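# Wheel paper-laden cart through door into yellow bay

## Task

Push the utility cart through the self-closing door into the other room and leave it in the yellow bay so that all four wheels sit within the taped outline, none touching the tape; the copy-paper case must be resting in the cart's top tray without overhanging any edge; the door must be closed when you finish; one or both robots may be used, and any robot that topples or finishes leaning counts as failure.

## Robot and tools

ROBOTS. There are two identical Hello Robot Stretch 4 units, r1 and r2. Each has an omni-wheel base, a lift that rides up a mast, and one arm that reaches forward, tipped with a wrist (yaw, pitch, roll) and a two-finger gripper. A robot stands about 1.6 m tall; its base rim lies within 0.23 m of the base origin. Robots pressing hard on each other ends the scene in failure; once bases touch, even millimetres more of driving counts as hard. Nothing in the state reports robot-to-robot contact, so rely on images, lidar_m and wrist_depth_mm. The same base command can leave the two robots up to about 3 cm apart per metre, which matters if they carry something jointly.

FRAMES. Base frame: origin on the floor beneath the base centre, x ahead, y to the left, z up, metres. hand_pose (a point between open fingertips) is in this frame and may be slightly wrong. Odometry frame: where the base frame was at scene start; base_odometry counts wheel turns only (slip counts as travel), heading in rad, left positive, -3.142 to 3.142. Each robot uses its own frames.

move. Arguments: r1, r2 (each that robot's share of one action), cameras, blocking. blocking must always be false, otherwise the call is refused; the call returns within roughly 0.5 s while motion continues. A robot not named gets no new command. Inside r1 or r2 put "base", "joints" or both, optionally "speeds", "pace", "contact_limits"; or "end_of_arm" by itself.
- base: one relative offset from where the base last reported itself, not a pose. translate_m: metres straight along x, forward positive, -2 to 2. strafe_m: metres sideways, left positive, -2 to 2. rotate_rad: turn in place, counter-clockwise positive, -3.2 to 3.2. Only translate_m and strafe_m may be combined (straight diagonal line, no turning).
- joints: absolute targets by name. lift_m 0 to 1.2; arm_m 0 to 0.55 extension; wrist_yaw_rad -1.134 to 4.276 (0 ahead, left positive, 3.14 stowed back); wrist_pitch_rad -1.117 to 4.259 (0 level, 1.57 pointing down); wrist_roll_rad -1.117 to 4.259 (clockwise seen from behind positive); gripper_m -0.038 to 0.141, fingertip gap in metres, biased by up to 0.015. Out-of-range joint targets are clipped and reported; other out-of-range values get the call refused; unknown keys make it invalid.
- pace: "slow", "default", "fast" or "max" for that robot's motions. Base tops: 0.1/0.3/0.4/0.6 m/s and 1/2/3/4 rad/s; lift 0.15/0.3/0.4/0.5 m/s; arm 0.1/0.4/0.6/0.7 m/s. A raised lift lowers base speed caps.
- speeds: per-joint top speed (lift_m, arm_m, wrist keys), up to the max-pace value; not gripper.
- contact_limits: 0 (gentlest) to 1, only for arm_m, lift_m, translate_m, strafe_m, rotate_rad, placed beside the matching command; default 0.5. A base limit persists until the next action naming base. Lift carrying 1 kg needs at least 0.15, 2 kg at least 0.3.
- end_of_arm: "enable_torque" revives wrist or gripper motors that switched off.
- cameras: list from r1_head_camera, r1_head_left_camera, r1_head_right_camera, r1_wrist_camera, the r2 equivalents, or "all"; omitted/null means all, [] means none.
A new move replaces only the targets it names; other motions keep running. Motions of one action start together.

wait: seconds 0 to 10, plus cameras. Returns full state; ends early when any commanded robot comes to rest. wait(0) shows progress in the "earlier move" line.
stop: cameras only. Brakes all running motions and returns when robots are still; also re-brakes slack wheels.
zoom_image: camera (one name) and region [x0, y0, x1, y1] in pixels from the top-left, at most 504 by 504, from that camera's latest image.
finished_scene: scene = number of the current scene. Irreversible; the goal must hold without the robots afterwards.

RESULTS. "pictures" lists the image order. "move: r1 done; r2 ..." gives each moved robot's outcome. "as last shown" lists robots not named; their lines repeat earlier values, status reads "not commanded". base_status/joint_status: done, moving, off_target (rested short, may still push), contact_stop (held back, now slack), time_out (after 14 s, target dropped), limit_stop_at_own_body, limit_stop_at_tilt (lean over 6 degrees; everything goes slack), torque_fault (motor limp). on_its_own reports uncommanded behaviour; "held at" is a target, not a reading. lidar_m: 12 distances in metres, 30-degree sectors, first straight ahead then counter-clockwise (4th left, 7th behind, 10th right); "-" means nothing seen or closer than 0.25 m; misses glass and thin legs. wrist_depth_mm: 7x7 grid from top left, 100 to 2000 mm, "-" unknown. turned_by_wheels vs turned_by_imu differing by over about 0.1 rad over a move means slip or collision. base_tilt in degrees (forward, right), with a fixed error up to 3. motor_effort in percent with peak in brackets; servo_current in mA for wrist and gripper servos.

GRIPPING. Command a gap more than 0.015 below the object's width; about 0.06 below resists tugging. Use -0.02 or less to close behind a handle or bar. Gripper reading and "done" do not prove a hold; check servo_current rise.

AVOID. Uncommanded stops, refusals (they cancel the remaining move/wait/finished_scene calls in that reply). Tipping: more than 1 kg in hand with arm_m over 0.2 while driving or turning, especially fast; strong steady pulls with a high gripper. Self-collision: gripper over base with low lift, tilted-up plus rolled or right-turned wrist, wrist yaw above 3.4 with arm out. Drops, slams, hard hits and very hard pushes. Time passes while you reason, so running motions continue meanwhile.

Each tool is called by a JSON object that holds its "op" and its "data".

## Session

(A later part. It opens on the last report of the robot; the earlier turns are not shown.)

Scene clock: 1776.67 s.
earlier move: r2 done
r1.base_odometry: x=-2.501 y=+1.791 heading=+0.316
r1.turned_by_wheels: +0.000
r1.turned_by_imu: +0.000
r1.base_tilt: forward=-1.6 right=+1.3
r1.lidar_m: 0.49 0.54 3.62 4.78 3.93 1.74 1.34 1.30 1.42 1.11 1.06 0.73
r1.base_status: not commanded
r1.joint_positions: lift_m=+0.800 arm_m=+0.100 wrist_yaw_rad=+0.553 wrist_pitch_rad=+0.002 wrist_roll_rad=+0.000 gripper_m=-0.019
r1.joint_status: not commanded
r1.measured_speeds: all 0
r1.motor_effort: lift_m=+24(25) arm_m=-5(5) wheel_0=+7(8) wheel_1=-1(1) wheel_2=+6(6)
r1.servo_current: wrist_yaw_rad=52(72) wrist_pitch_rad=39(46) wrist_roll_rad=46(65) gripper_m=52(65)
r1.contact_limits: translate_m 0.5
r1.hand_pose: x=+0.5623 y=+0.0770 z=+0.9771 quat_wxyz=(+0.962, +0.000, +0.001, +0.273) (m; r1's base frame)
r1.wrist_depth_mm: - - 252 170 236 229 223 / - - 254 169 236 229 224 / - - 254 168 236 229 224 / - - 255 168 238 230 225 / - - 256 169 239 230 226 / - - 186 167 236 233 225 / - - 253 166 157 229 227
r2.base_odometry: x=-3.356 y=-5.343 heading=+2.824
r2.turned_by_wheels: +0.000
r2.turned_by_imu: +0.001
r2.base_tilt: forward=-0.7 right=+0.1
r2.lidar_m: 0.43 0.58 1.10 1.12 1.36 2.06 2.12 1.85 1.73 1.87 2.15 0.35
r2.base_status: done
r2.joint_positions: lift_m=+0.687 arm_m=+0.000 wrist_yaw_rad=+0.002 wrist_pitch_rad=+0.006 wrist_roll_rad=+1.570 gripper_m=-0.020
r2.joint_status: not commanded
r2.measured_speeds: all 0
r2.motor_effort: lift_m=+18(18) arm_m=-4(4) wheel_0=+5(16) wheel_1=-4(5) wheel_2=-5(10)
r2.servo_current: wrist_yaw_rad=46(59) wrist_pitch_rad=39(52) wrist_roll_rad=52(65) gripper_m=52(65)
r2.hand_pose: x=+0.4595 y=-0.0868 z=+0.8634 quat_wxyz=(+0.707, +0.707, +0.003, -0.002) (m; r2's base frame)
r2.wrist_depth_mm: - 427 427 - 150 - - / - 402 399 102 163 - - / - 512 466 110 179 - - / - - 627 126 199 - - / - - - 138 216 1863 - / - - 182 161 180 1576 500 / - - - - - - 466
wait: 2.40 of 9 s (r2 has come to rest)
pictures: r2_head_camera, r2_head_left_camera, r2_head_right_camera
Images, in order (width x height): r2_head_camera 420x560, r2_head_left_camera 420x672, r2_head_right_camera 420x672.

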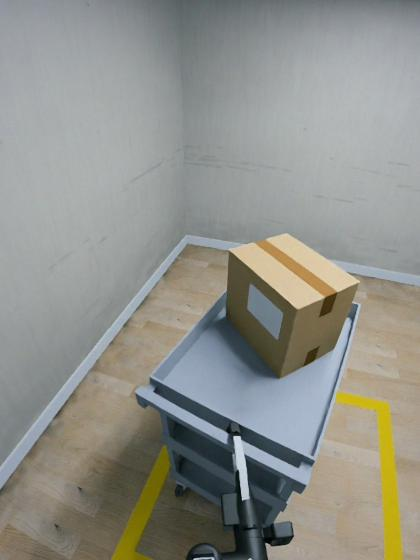

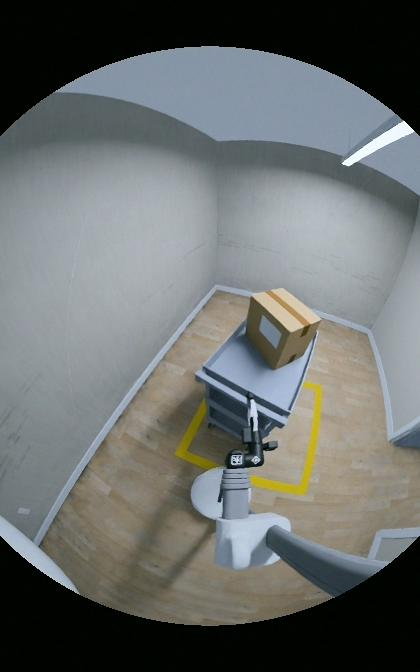

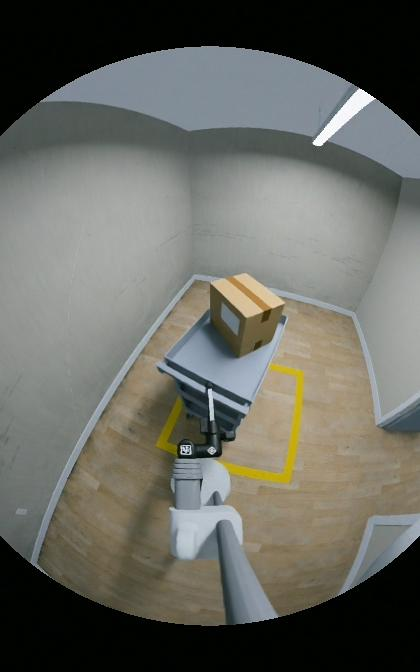

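{"op": "move", "data": {"blocking": false, "r2": {"joints":{"gripper_m":0.11}}, "r1": {"joints":{"gripper_m":0.12}}, "cameras": []}}

{"op": "wait", "data": {"seconds": 1.5, "cameras": []}}

{"op": "move", "data": {"blocking": false, "r2": {"base":{"translate_m":-0.45,"strafe_m":0.05},"pace":"slow"}, "cameras": []}}

{"op": "wait", "data": {"seconds": 6, "cameras": ["r1_head_camera","r2_head_camera"]}}

Scene clock: 1787.27 s.
move: r1 moving; r2 moving
r1.base_odometry: x=-2.501 y=+1.791 heading=+0.316
r1.turned_by_wheels: +0.000
r1.turned_by_imu: +0.000
r1.base_tilt: forward=-1.6 right=+1.3
r1.lidar_m: 0.51 0.57 3.65 4.77 3.94 1.73 1.33 1.31 1.41 1.09 1.06 0.74
r1.base_status: not commanded
r1.joint_positions: lift_m=+0.800 arm_m=+0.100 wrist_yaw_rad=+0.553 wrist_pitch_rad=+0.002 wrist_roll_rad=+0.000 gripper_m=+0.005
r1.joint_status: gripper_m moving
r1.measured_speeds: all 0
r1.motor_effort: lift_m=+24(25) arm_m=-5(5) wheel_0=+7(8) wheel_1=-1(1) wheel_2=+6(6)
r1.servo_current: wrist_yaw_rad=52(59) wrist_pitch_rad=52(52) wrist_roll_rad=59(59) gripper_m=65(65)
r1.contact_limits: translate_m 0.5
r1.hand_pose: x=+0.5623 y=+0.0770 z=+0.9771 quat_wxyz=(+0.962, +0.000, +0.001, +0.273) (m; r1's base frame)
r1.wrist_depth_mm: - - 259 173 243 234 229 / - - 260 177 244 234 229 / - - 260 176 244 236 229 / - - 262 176 244 237 230 / - - 264 176 246 237 232 / - - 190 175 243 238 231 / - - 260 161 166 237 233
r2.base_odometry: x=-3.356 y=-5.343 heading=+2.824
r2.turned_by_wheels: +0.000
r2.turned_by_imu: +0.000
r2.base_tilt: forward=-0.7 right=+0.1
r2.lidar_m: 0.44 0.57 1.09 1.12 1.39 2.06 2.11 1.87 1.71 1.87 2.13 0.37
r2.base_status: not commanded
r2.joint_positions: lift_m=+0.687 arm_m=+0.000 wrist_yaw_rad=+0.002 wrist_pitch_rad=+0.006 wrist_roll_rad=+1.570 gripper_m=+0.005
r2.joint_status: gripper_m moving
r2.measured_speeds: all 0
r2.motor_effort: lift_m=+17(18) arm_m=-4(4) wheel_0=+5(6) wheel_1=-4(4) wheel_2=-5(5)
r2.servo_current: wrist_yaw_rad=52(52) wrist_pitch_rad=39(52) wrist_roll_rad=39(59) gripper_m=85(91)
r2.hand_pose: x=+0.4595 y=-0.0868 z=+0.8634 quat_wxyz=(+0.707, +0.707, +0.003, -0.002) (m; r2's base frame)
r2.wrist_depth_mm: - 442 436 - 156 - - / - 407 407 107 167 - - / - 512 469 115 183 - - / - - 621 129 203 - - / - - - 143 226 1808 - / - - 182 167 183 1576 500 / - - - - - 126 466
pictures: none
No camera images: "cameras" was empty.

Scene clock: 1788.77 s.
earlier move: r1 moving; r2 moving
r1.base_odometry: x=-2.501 y=+1.791 heading=+0.315
r1.turned_by_wheels: -0.001
r1.turned_by_imu: -0.001
r1.base_tilt: forward=-1.6 right=+1.3
r1.lidar_m: 0.86 3.41 3.64 4.75 3.94 1.72 1.33 1.29 1.41 1.11 1.08 0.97
r1.base_status: not commanded
r1.joint_positions: lift_m=+0.800 arm_m=+0.100 wrist_yaw_rad=+0.553 wrist_pitch_rad=+0.002 wrist_roll_rad=+0.000 gripper_m=+0.120
r1.joint_status: gripper_m moving
r1.measured_speeds: all 0
r1.motor_effort: lift_m=+24(25) arm_m=-5(5) wheel_0=+3(8) wheel_1=-1(1) wheel_2=+3(6)
r1.servo_current: wrist_yaw_rad=26(65) wrist_pitch_rad=39(52) wrist_roll_rad=52(65) gripper_m=52(98)
r1.contact_limits: translate_m 0.5
r1.hand_pose: x=+0.5623 y=+0.0770 z=+0.9771 quat_wxyz=(+0.962, +0.000, +0.001, +0.273) (m; r1's base frame)
r1.wrist_depth_mm: - - - - 544 504 459 / - - - - 539 512 466 / - - - - 544 517 473 / - - - - 544 512 469 / - - - - 549 512 473 / - - - - 211 492 477 / - - - 143 554 521 477
r2.base_odometry: x=-3.356 y=-5.343 heading=+2.824
r2.turned_by_wheels: +0.000
r2.turned_by_imu: +0.000
r2.base_tilt: forward=-0.7 right=+0.0
r2.lidar_m: 0.47 0.61 1.08 1.11 1.36 2.05 2.11 1.86 1.73 1.88 2.14 0.36
r2.base_status: not commanded
r2.joint_positions: lift_m=+0.687 arm_m=+0.000 wrist_yaw_rad=+0.002 wrist_pitch_rad=+0.005 wrist_roll_rad=+1.570 gripper_m=+0.110
r2.joint_status: gripper_m moving
r2.measured_speeds: all 0
r2.motor_effort: lift_m=+17(18) arm_m=-4(4) wheel_0=+4(6) wheel_1=-3(4) wheel_2=-5(6)
r2.servo_current: wrist_yaw_rad=46(59) wrist_pitch_rad=46(52) wrist_roll_rad=33(59) gripper_m=46(124)
r2.hand_pose: x=+0.4595 y=-0.0868 z=+0.8637 quat_wxyz=(+0.707, +0.707, +0.003, -0.001) (m; r2's base frame)
r2.wrist_depth_mm: - 455 449 107 163 - - / - 418 418 120 178 - - / - - 480 131 195 - - / - - 634 145 215 - - / - - - 159 234 1921 - / - - 192 174 189 1430 517 / - - - - - 1366 469
wait: 1.50 s; no rest
pictures: none
No camera images: "cameras" was empty.

Scene clock: 1789.27 s.
earlier move: r1 done; r2 done
move: r2 moving
r1.base_odometry: x=-2.501 y=+1.791 heading=+0.315
r1.turned_by_wheels: +0.000
r1.turned_by_imu: +0.000
r1.base_tilt: forward=-1.6 right=+1.3
r1.lidar_m: 1.02 3.42 3.65 4.77 3.97 1.72 1.35 1.29 1.41 1.09 1.08 1.07
r1.base_status: not commanded
r1.joint_positions: lift_m=+0.800 arm_m=+0.100 wrist_yaw_rad=+0.553 wrist_pitch_rad=+0.002 wrist_roll_rad=+0.000 gripper_m=+0.120
r1.joint_status: all done
r1.measured_speeds: all 0
r1.motor_effort: lift_m=+24(25) arm_m=-5(5) wheel_0=+3(4) wheel_1=-1(1) wheel_2=+3(3)
r1.servo_current: wrist_yaw_rad=39(52) wrist_pitch_rad=33(46) wrist_roll_rad=52(59) gripper_m=46(46)
r1.contact_limits: translate_m 0.5
r1.hand_pose: x=+0.5623 y=+0.0770 z=+0.9771 quat_wxyz=(+0.962, +0.000, +0.001, +0.273) (m; r1's base frame)
r1.wrist_depth_mm: - - - - 683 - 554 / - - - - - - 549 / - - - - - - 549 / - - - - - - 549 / - - - - 647 - 559 / - - - - 211 - 559 / - - - 144 - - -
r2.base_odometry: x=-3.345 y=-5.348 heading=+2.824
r2.turned_by_wheels: +0.000
r2.turned_by_imu: +0.000
r2.base_tilt: forward=-0.6 right=+0.0
r2.lidar_m: 0.46 0.59 1.11 1.13 1.39 2.05 2.09 1.88 1.72 1.88 2.12 0.40
r2.base_status: translate_m moving; strafe_m moving
r2.joint_positions: lift_m=+0.687 arm_m=+0.000 wrist_yaw_rad=+0.002 wrist_pitch_rad=+0.005 wrist_roll_rad=+1.570 gripper_m=+0.110
r2.joint_status: all done
r2.measured_speeds: translate_m=-0.049 strafe_m=+0.006 rotate_rad=-0.002 lift_m=+0.000 arm_m=+0.000 wrist_yaw_rad=+0.000 wrist_pitch_rad=+0.000 wrist_roll_rad=+0.000
r2.motor_effort: lift_m=+17(18) arm_m=-4(4) wheel_0=-7(9) wheel_1=-7(7) wheel_2=+9(10)
r2.servo_current: wrist_yaw_rad=39(52) wrist_pitch_rad=46(52) wrist_roll_rad=46(59) gripper_m=59(59)
r2.hand_pose: x=+0.4595 y=-0.0868 z=+0.8637 quat_wxyz=(+0.707, +0.707, +0.003, -0.001) (m; r2's base frame)
r2.wrist_depth_mm: - - 459 118 175 - - / - 430 427 126 187 - - / - - 488 141 208 - - / - - 654 156 226 - - / - - - 174 245 1863 - / - - 193 182 189 1464 504 / - - - - - 1366 477
pictures: none
No camera images: "cameras" was empty.

Scene clock: 1794.57 s.
earlier move: r2 done
r1.base_odometry: x=-2.501 y=+1.791 heading=+0.315
r1.turned_by_wheels: +0.000
r1.turned_by_imu: +0.000
r1.base_tilt: forward=-1.6 right=+1.3
r1.lidar_m: 1.73 3.41 3.64 4.78 3.96 1.75 1.32 1.31 1.42 1.13 1.08 1.17
r1.base_status: not commanded
r1.joint_positions: lift_m=+0.800 arm_m=+0.100 wrist_yaw_rad=+0.553 wrist_pitch_rad=+0.002 wrist_roll_rad=+0.000 gripper_m=+0.120
r1.joint_status: all done
r1.measured_speeds: all 0
r1.motor_effort: lift_m=+24(25) arm_m=-5(5) wheel_0=+3(4) wheel_1=-1(1) wheel_2=+3(3)
r1.servo_current: wrist_yaw_rad=46(65) wrist_pitch_rad=39(52) wrist_roll_rad=39(72) gripper_m=39(52)
r1.contact_limits: translate_m 0.5
r1.hand_pose: x=+0.5623 y=+0.0770 z=+0.9771 quat_wxyz=(+0.962, +0.000, +0.001, +0.273) (m; r1's base frame)
r1.wrist_depth_mm: - - - - - - - / - - - - - - - / - - - - - - - / - - - - - - - / - - - - - - - / - - - - 212 - - / - - - 144 - - -
r2.base_odometry: x=-2.945 y=-5.531 heading=+2.824
r2.turned_by_wheels: +0.000
r2.turned_by_imu: +0.001
r2.base_tilt: forward=-0.7 right=+0.0
r2.lidar_m: 0.83 1.34 1.20 1.23 1.54 1.63 1.67 1.75 1.58 1.61 2.00 0.81
r2.base_status: done
r2.joint_positions: lift_m=+0.687 arm_m=+0.000 wrist_yaw_rad=+0.002 wrist_pitch_rad=+0.005 wrist_roll_rad=+1.570 gripper_m=+0.110
r2.joint_status: all done
r2.measured_speeds: all 0
r2.motor_effort: lift_m=+17(18) arm_m=-4(4) wheel_0=-3(11) wheel_1=-3(8) wheel_2=+6(10)
r2.servo_current: wrist_yaw_rad=39(59) wrist_pitch_rad=46(52) wrist_roll_rad=39(65) gripper_m=52(59)
r2.hand_pose: x=+0.4595 y=-0.0868 z=+0.8637 quat_wxyz=(+0.707, +0.707, +0.003, -0.001) (m; r2's base frame)
r2.wrist_depth_mm: - - - - - 1366 1078 / - - 917 866 - 609 - / - - 1008 661 - 640 - / - - - 1078 - 715 - / - - - - - 798 1281 / - - 194 778 189 1499 1205 / - - - - - 1537 1182
wait: 5.30 of 6 s (r2 has come to rest)
pictures: r1_head_camera, r2_head_camera
Images, in order (width x height): r1_head_camera 420x560, r2_head_camera 420x560.

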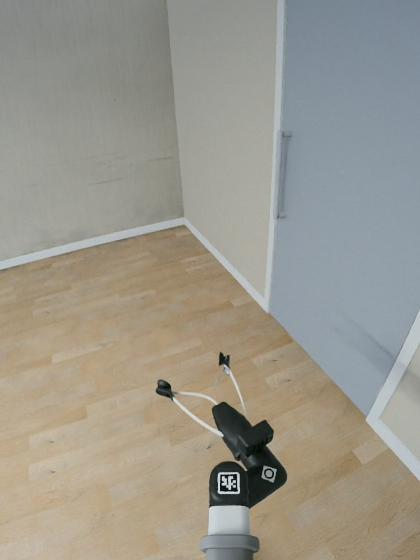

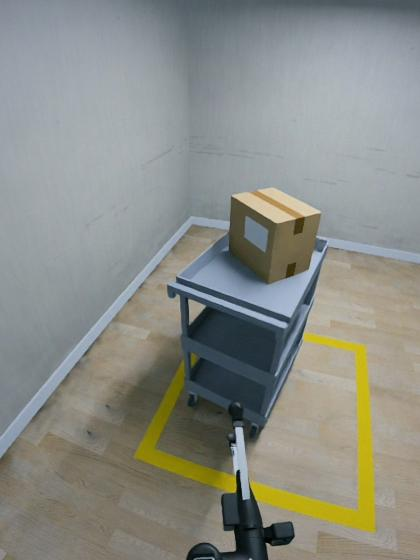

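{"op": "move", "data": {"blocking": false, "r2": {"base":{"strafe_m":-0.7},"joints":{"wrist_yaw_rad":3.0,"lift_m":0.5}}, "cameras": []}}

{"op": "wait", "data": {"seconds": 4, "cameras": ["r2_head_camera"]}}

{"op": "zoom_image", "data": {"camera": "r2_head_camera", "region": [0, 200, 260, 500]}}

{"op": "zoom_image", "data": {"camera": "r1_head_camera", "region": [200, 0, 420, 450]}}

Scene clock: 1804.17 s.
move: r2 moving
r1: as last shown
r1.lidar_m: 1.70 3.40 3.62 4.76 3.95 1.75 1.35 1.29 1.38 1.10 1.08 1.18
r1.motor_effort: lift_m=+24(24) arm_m=-5(5) wheel_0=+3(4) wheel_1=-1(1) wheel_2=+3(3)
r1.servo_current: wrist_yaw_rad=59(65) wrist_pitch_rad=52(52) wrist_roll_rad=33(72) gripper_m=46(46)
r1.contact_limits: translate_m 0.5
r1.wrist_depth_mm: - - - - - - - / - - - - - - - / - - - - - - - / - - - - - - - / - - - - - - - / - - - - 211 - - / - - - 144 - - -
r2.base_odometry: x=-2.933 y=-5.497 heading=+2.824
r2.turned_by_wheels: +0.000
r2.turned_by_imu: +0.000
r2.base_tilt: forward=-0.7 right=+0.1
r2.lidar_m: 0.82 1.39 1.25 1.24 1.58 1.63 1.66 1.71 1.54 1.57 1.97 0.81
r2.base_status: strafe_m moving
r2.joint_positions: lift_m=+0.649 arm_m=+0.000 wrist_yaw_rad=+0.564 wrist_pitch_rad=+0.005 wrist_roll_rad=+1.570 gripper_m=+0.110
r2.joint_status: lift_m moving; wrist_yaw_rad moving
r2.measured_speeds: translate_m=+0.000 strafe_m=-0.140 rotate_rad=+0.003 lift_m=-0.146 arm_m=+0.000 wrist_yaw_rad=+1.743 wrist_pitch_rad=+0.000 wrist_roll_rad=+0.000
r2.motor_effort: lift_m=+10(17) arm_m=-4(4) wheel_0=+8(11) wheel_1=-11(12) wheel_2=-1(4)
r2.servo_current: wrist_yaw_rad=65(143) wrist_pitch_rad=52(52) wrist_roll_rad=46(52) gripper_m=46(59)
r2.hand_pose: x=+0.4613 y=+0.0804 z=+0.8261 quat_wxyz=(+0.680, +0.678, +0.199, +0.195) (m; r2's base frame)
r2.wrist_depth_mm: - - - 654 - 647 1205 / - - - 732 - 1430 1160 / - - - - - 1661 1138 / - - - - - 1464 1160 / - - - - - 1397 1138 / - - 193 - 188 1205 1160 / - - - - - - 1098
pictures: none
No camera images: "cameras" was empty.

Scene clock: 1807.33 s.
earlier move: r2 done
r1.base_odometry: x=-2.501 y=+1.791 heading=+0.315
r1.turned_by_wheels: +0.000
r1.turned_by_imu: +0.000
r1.base_tilt: forward=-1.6 right=+1.3
r1.lidar_m: 1.69 3.41 3.62 4.77 3.94 1.73 1.33 1.30 1.43 1.12 1.08 1.16
r1.base_status: not commanded
r1.joint_positions: lift_m=+0.800 arm_m=+0.100 wrist_yaw_rad=+0.553 wrist_pitch_rad=+0.002 wrist_roll_rad=+0.000 gripper_m=+0.120
r1.joint_status: not commanded
r1.measured_speeds: all 0
r1.motor_effort: lift_m=+25(25) arm_m=-5(5) wheel_0=+3(4) wheel_1=-1(1) wheel_2=+3(3)
r1.servo_current: wrist_yaw_rad=59(78) wrist_pitch_rad=46(59) wrist_roll_rad=39(72) gripper_m=33(52)
r1.contact_limits: translate_m 0.5
r1.hand_pose: x=+0.5623 y=+0.0770 z=+0.9771 quat_wxyz=(+0.962, +0.000, +0.001, +0.273) (m; r1's base frame)
r1.wrist_depth_mm: - - - - - - - / - - - - - - - / - - - - - - - / - - - - - - - / - - - - - - - / - - - - 211 - - / - - - 144 - - -
r2.base_odometry: x=-2.726 y=-4.866 heading=+2.824
r2.turned_by_wheels: +0.000
r2.turned_by_imu: +0.000
r2.base_tilt: forward=-0.7 right=+0.0
r2.lidar_m: 1.05 0.87 1.86 1.90 2.11 1.89 1.64 1.03 0.92 1.03 1.29 2.35
r2.base_status: done
r2.joint_positions: lift_m=+0.500 arm_m=+0.000 wrist_yaw_rad=+2.997 wrist_pitch_rad=+0.005 wrist_roll_rad=+1.570 gripper_m=+0.110
r2.joint_status: all done
r2.measured_speeds: all 0
r2.motor_effort: lift_m=+14(17) arm_m=-4(4) wheel_0=+2(14) wheel_1=-2(12) wheel_2=+0(4)
r2.servo_current: wrist_yaw_rad=52(156) wrist_pitch_rad=46(52) wrist_roll_rad=52(59) gripper_m=46(59)
r2.hand_pose: x=-0.1019 y=+0.1280 z=+0.6770 quat_wxyz=(+0.053, +0.049, +0.705, +0.705) (m; r2's base frame)
r2.wrist_depth_mm: 1808 - - - 1756 1308 931 / 1863 - - - 1863 1336 946 / 1921 - - - 1983 1366 931 / - - - - - 1366 946 / - - - - - 1366 960 / - - 193 - 189 1229 946 / - - 274 - - 1397 946
wait: 3.17 of 4 s (r2 has come to rest)
pictures: r2_head_camera
Images, in order (width x height): r2_head_camera 420x560.

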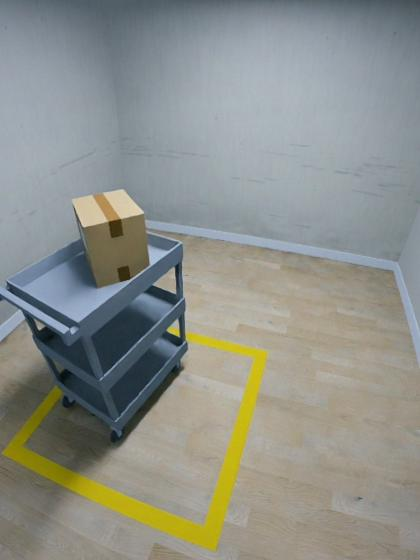

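Scaled by 1.680 from the camera's 420x560 image, which has a finer 1200x1600 frame.

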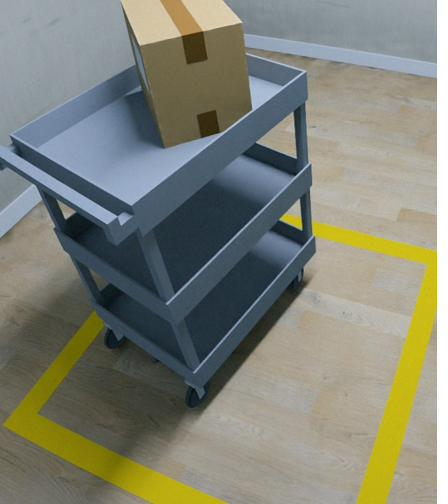

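This scene's latest camera images include none from r1_head_camera. They are from: r2_head_camera. r1_head_camera's image comes with the result of a call that names it in "cameras".

{"op": "move", "data": {"blocking": false, "r2": {"base":{"strafe_m":-0.3,"translate_m":1.0}}, "cameras": ["r1_head_camera"]}}

{"op": "zoom_image", "data": {"camera": "r1_head_camera", "region": [220, 0, 420, 450]}}

{"op": "wait", "data": {"seconds": 5, "cameras": []}}

{"op": "move", "data": {"blocking": false, "r2": {"base":{"rotate_rad":1.5}}, "cameras": []}}

{"op": "wait", "data": {"seconds": 3, "cameras": ["r2_head_camera"]}}

Scene clock: 1820.27 s.
move: r2 moving
r1: as last shown
r1.lidar_m: 1.71 3.40 3.64 4.76 3.95 1.73 1.32 1.29 1.39 1.12 1.08 1.17
r1.motor_effort: lift_m=+24(25) arm_m=-5(5) wheel_0=+3(4) wheel_1=-1(1) wheel_2=+3(3)
r1.servo_current: wrist_yaw_rad=52(65) wrist_pitch_rad=39(46) wrist_roll_rad=52(59) gripper_m=33(46)
r1.contact_limits: translate_m 0.5
r1.wrist_depth_mm: - - - - - - - / - - - - - - - / - - - - - - - / - - - - - - - / - - - - - - - / - - - - 213 - - / - - - 144 - - -
r2.base_odometry: x=-2.753 y=-4.847 heading=+2.824
r2.turned_by_wheels: +0.000
r2.turned_by_imu: +0.001
r2.base_tilt: forward=-0.7 right=+0.1
r2.lidar_m: 1.01 0.85 1.86 1.89 2.15 1.94 1.66 1.02 0.91 1.02 1.28 2.33
r2.base_status: translate_m moving; strafe_m moving
r2.joint_positions: lift_m=+0.500 arm_m=+0.000 wrist_yaw_rad=+2.997 wrist_pitch_rad=+0.005 wrist_roll_rad=+1.570 gripper_m=+0.110
r2.joint_status: not commanded
r2.measured_speeds: translate_m=+0.122 strafe_m=-0.035 rotate_rad=-0.002 lift_m=+0.000 arm_m=+0.000 wrist_yaw_rad=+0.000 wrist_pitch_rad=+0.000 wrist_roll_rad=+0.000
r2.motor_effort: lift_m=+14(15) arm_m=-4(4) wheel_0=+10(13) wheel_1=+5(8) wheel_2=-12(12)
r2.servo_current: wrist_yaw_rad=39(52) wrist_pitch_rad=46(52) wrist_roll_rad=52(52) gripper_m=46(52)
r2.hand_pose: x=-0.1019 y=+0.1280 z=+0.6770 quat_wxyz=(+0.053, +0.049, +0.705, +0.705) (m; r2's base frame)
r2.wrist_depth_mm: 1808 - - - 1921 1336 917 / 1921 - - - 1863 1366 931 / - - - - - 1366 946 / - - - - - 1366 931 / - - - - - 1397 946 / - - 193 - 189 1182 931 / - - 273 - - 1366 960
pictures: r1_head_camera
Images, in order (width x height): r1_head_camera 420x560.

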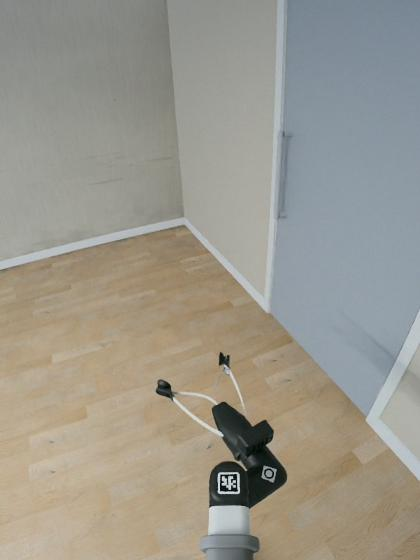

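Scaled by 1.120 from the camera's 420x560 image, which has a finer 600x800 frame.

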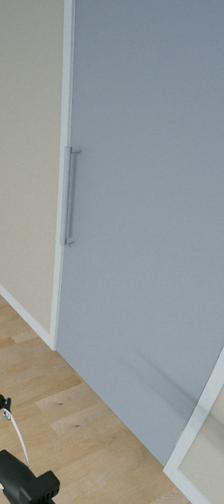

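Scene clock: 1824.67 s.
earlier move: r2 done
r1.base_odometry: x=-2.501 y=+1.791 heading=+0.315
r1.turned_by_wheels: +0.000
r1.turned_by_imu: +0.000
r1.base_tilt: forward=-1.6 right=+1.3
r1.lidar_m: 1.69 3.40 3.62 4.75 3.98 1.74 1.32 1.30 1.39 1.13 1.07 1.15
r1.base_status: not commanded
r1.joint_positions: lift_m=+0.800 arm_m=+0.100 wrist_yaw_rad=+0.553 wrist_pitch_rad=+0.002 wrist_roll_rad=+0.000 gripper_m=+0.120
r1.joint_status: not commanded
r1.measured_speeds: all 0
r1.motor_effort: lift_m=+24(25) arm_m=-5(5) wheel_0=+3(4) wheel_1=-1(2) wheel_2=+3(3)
r1.servo_current: wrist_yaw_rad=46(72) wrist_pitch_rad=39(52) wrist_roll_rad=33(65) gripper_m=39(52)
r1.contact_limits: translate_m 0.5
r1.hand_pose: x=+0.5623 y=+0.0770 z=+0.9771 quat_wxyz=(+0.962, +0.000, +0.001, +0.273) (m; r1's base frame)
r1.wrist_depth_mm: - - - - - - - / - - - - - - - / - - - - - - - / - - - - - - - / - - - - - - - / - - - - 212 - - / - - - 144 - - -
r2.base_odometry: x=-3.582 y=-4.269 heading=+2.824
r2.turned_by_wheels: +0.000
r2.turned_by_imu: +0.002
r2.base_tilt: forward=-0.7 right=+0.1
r2.lidar_m: 1.80 1.96 0.44 0.50 0.72 2.93 1.75 1.23 1.01 1.03 1.25 1.79
r2.base_status: done
r2.joint_positions: lift_m=+0.500 arm_m=+0.000 wrist_yaw_rad=+2.997 wrist_pitch_rad=+0.005 wrist_roll_rad=+1.570 gripper_m=+0.110
r2.joint_status: not commanded
r2.measured_speeds: all 0
r2.motor_effort: lift_m=+15(15) arm_m=-4(4) wheel_0=+2(13) wheel_1=+4(8) wheel_2=-3(14)
r2.servo_current: wrist_yaw_rad=52(65) wrist_pitch_rad=46(52) wrist_roll_rad=46(65) gripper_m=46(59)
r2.hand_pose: x=-0.1019 y=+0.1280 z=+0.6769 quat_wxyz=(+0.053, +0.049, +0.705, +0.705) (m; r2's base frame)
r2.wrist_depth_mm: - - - - - 1336 931 / - - - - - 1397 931 / - - - - - 1366 960 / - - - - - 1397 960 / - - - - - 1366 946 / - - 198 - 193 1205 946 / - - 277 - - 1366 946
wait: 4.40 of 5 s (r2 has come to rest)
pictures: none
No camera images: "cameras" was empty.

Scene clock: 1825.17 s.
move: r2 moving
r1: as last shown
r1.lidar_m: 1.73 3.39 3.61 4.77 3.91 1.75 1.34 1.30 1.41 1.13 1.07 1.15
r1.motor_effort: lift_m=+24(25) arm_m=-5(5) wheel_0=+3(4) wheel_1=-1(1) wheel_2=+3(3)
r1.servo_current: wrist_yaw_rad=59(85) wrist_pitch_rad=39(46) wrist_roll_rad=39(65) gripper_m=46(46)
r1.contact_limits: translate_m 0.5
r1.wrist_depth_mm: - - - - - - - / - - - - - - - / - - - - - - - / - - - - - - - / - - - - - - - / - - - - 212 - - / - - - 143 - - -
r2.base_odometry: x=-3.582 y=-4.269 heading=+3.075
r2.turned_by_wheels: +0.251
r2.turned_by_imu: +0.244
r2.base_tilt: forward=-0.7 right=+0.1
r2.lidar_m: 1.90 0.45 0.47 0.58 2.84 2.93 1.44 1.11 1.01 1.08 1.61 1.79
r2.base_status: rotate_rad moving
r2.joint_positions: lift_m=+0.500 arm_m=+0.000 wrist_yaw_rad=+2.997 wrist_pitch_rad=+0.005 wrist_roll_rad=+1.570 gripper_m=+0.110
r2.joint_status: not commanded
r2.measured_speeds: translate_m=+0.000 strafe_m=+0.001 rotate_rad=+0.972 lift_m=+0.000 arm_m=+0.000 wrist_yaw_rad=+0.000 wrist_pitch_rad=+0.000 wrist_roll_rad=+0.000
r2.motor_effort: lift_m=+15(15) arm_m=-4(4) wheel_0=-6(11) wheel_1=-8(11) wheel_2=-12(12)
r2.servo_current: wrist_yaw_rad=52(59) wrist_pitch_rad=46(46) wrist_roll_rad=46(52) gripper_m=52(52)
r2.hand_pose: x=-0.1019 y=+0.1280 z=+0.6769 quat_wxyz=(+0.053, +0.049, +0.705, +0.705) (m; r2's base frame)
r2.wrist_depth_mm: - - - - - 1336 931 / - - - - - 1366 946 / - - - - - 1336 946 / - - - - - 1366 946 / - - - - - 1366 946 / - - 192 - 187 1205 946 / - 274 274 - - 1366 946
pictures: none
No camera images: "cameras" was empty.

Scene clock: 1826.67 s.
earlier move: r2 done
r1.base_odometry: x=-2.501 y=+1.791 heading=+0.315
r1.turned_by_wheels: +0.000
r1.turned_by_imu: +0.000
r1.base_tilt: forward=-1.6 right=+1.3
r1.lidar_m: 1.74 3.41 3.65 4.77 3.96 1.72 1.34 1.28 1.43 1.11 1.07 1.15
r1.base_status: not commanded
r1.joint_positions: lift_m=+0.800 arm_m=+0.100 wrist_yaw_rad=+0.553 wrist_pitch_rad=+0.002 wrist_roll_rad=+0.000 gripper_m=+0.120
r1.joint_status: not commanded
r1.measured_speeds: all 0
r1.motor_effort: lift_m=+24(25) arm_m=-5(5) wheel_0=+4(4) wheel_1=-1(1) wheel_2=+3(3)
r1.servo_current: wrist_yaw_rad=59(85) wrist_pitch_rad=46(52) wrist_roll_rad=33(65) gripper_m=39(52)
r1.contact_limits: translate_m 0.5
r1.hand_pose: x=+0.5623 y=+0.0770 z=+0.9771 quat_wxyz=(+0.962, +0.000, +0.001, +0.273) (m; r1's base frame)
r1.wrist_depth_mm: - - - - - - - / - - - - - - - / - - - - - - - / - - - - - - - / - - - - - - - / - - - - 212 - - / - - - 144 - - -
r2.base_odometry: x=-3.582 y=-4.269 heading=-1.960
r2.turned_by_wheels: +1.248
r2.turned_by_imu: +1.215
r2.base_tilt: forward=-0.7 right=+0.1
r2.lidar_m: 0.49 0.66 2.95 1.98 1.26 1.02 1.00 1.20 1.79 1.78 2.05 0.45
r2.base_status: done
r2.joint_positions: lift_m=+0.500 arm_m=+0.000 wrist_yaw_rad=+2.997 wrist_pitch_rad=+0.005 wrist_roll_rad=+1.570 gripper_m=+0.110
r2.joint_status: not commanded
r2.measured_speeds: all 0
r2.motor_effort: lift_m=+15(15) arm_m=-4(4) wheel_0=-4(11) wheel_1=-1(11) wheel_2=-4(12)
r2.servo_current: wrist_yaw_rad=46(65) wrist_pitch_rad=46(52) wrist_roll_rad=33(59) gripper_m=52(59)
r2.hand_pose: x=-0.1019 y=+0.1280 z=+0.6769 quat_wxyz=(+0.053, +0.049, +0.705, +0.705) (m; r2's base frame)
r2.wrist_depth_mm: - - - - - - 917 / - - - - - - 917 / - - - - - - 931 / - - - - - - 946 / - - - - - - 960 / - - 192 - 187 1098 946 / - - 273 - - - 946
wait: 1.50 of 3 s (r2 has come to rest)
pictures: r2_head_camera
Images, in order (width x height): r2_head_camera 420x560.

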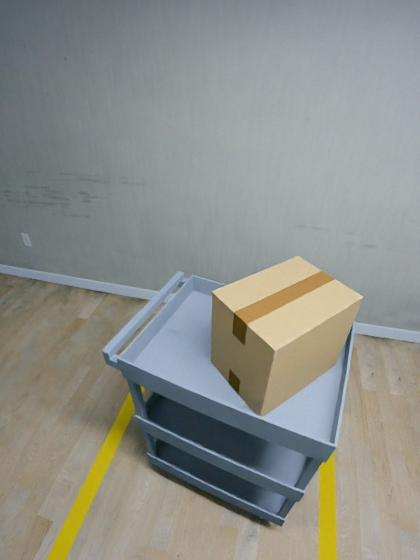

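{"op": "finished_scene", "data": {"scene": 1}}

The scene is finished: the task was done.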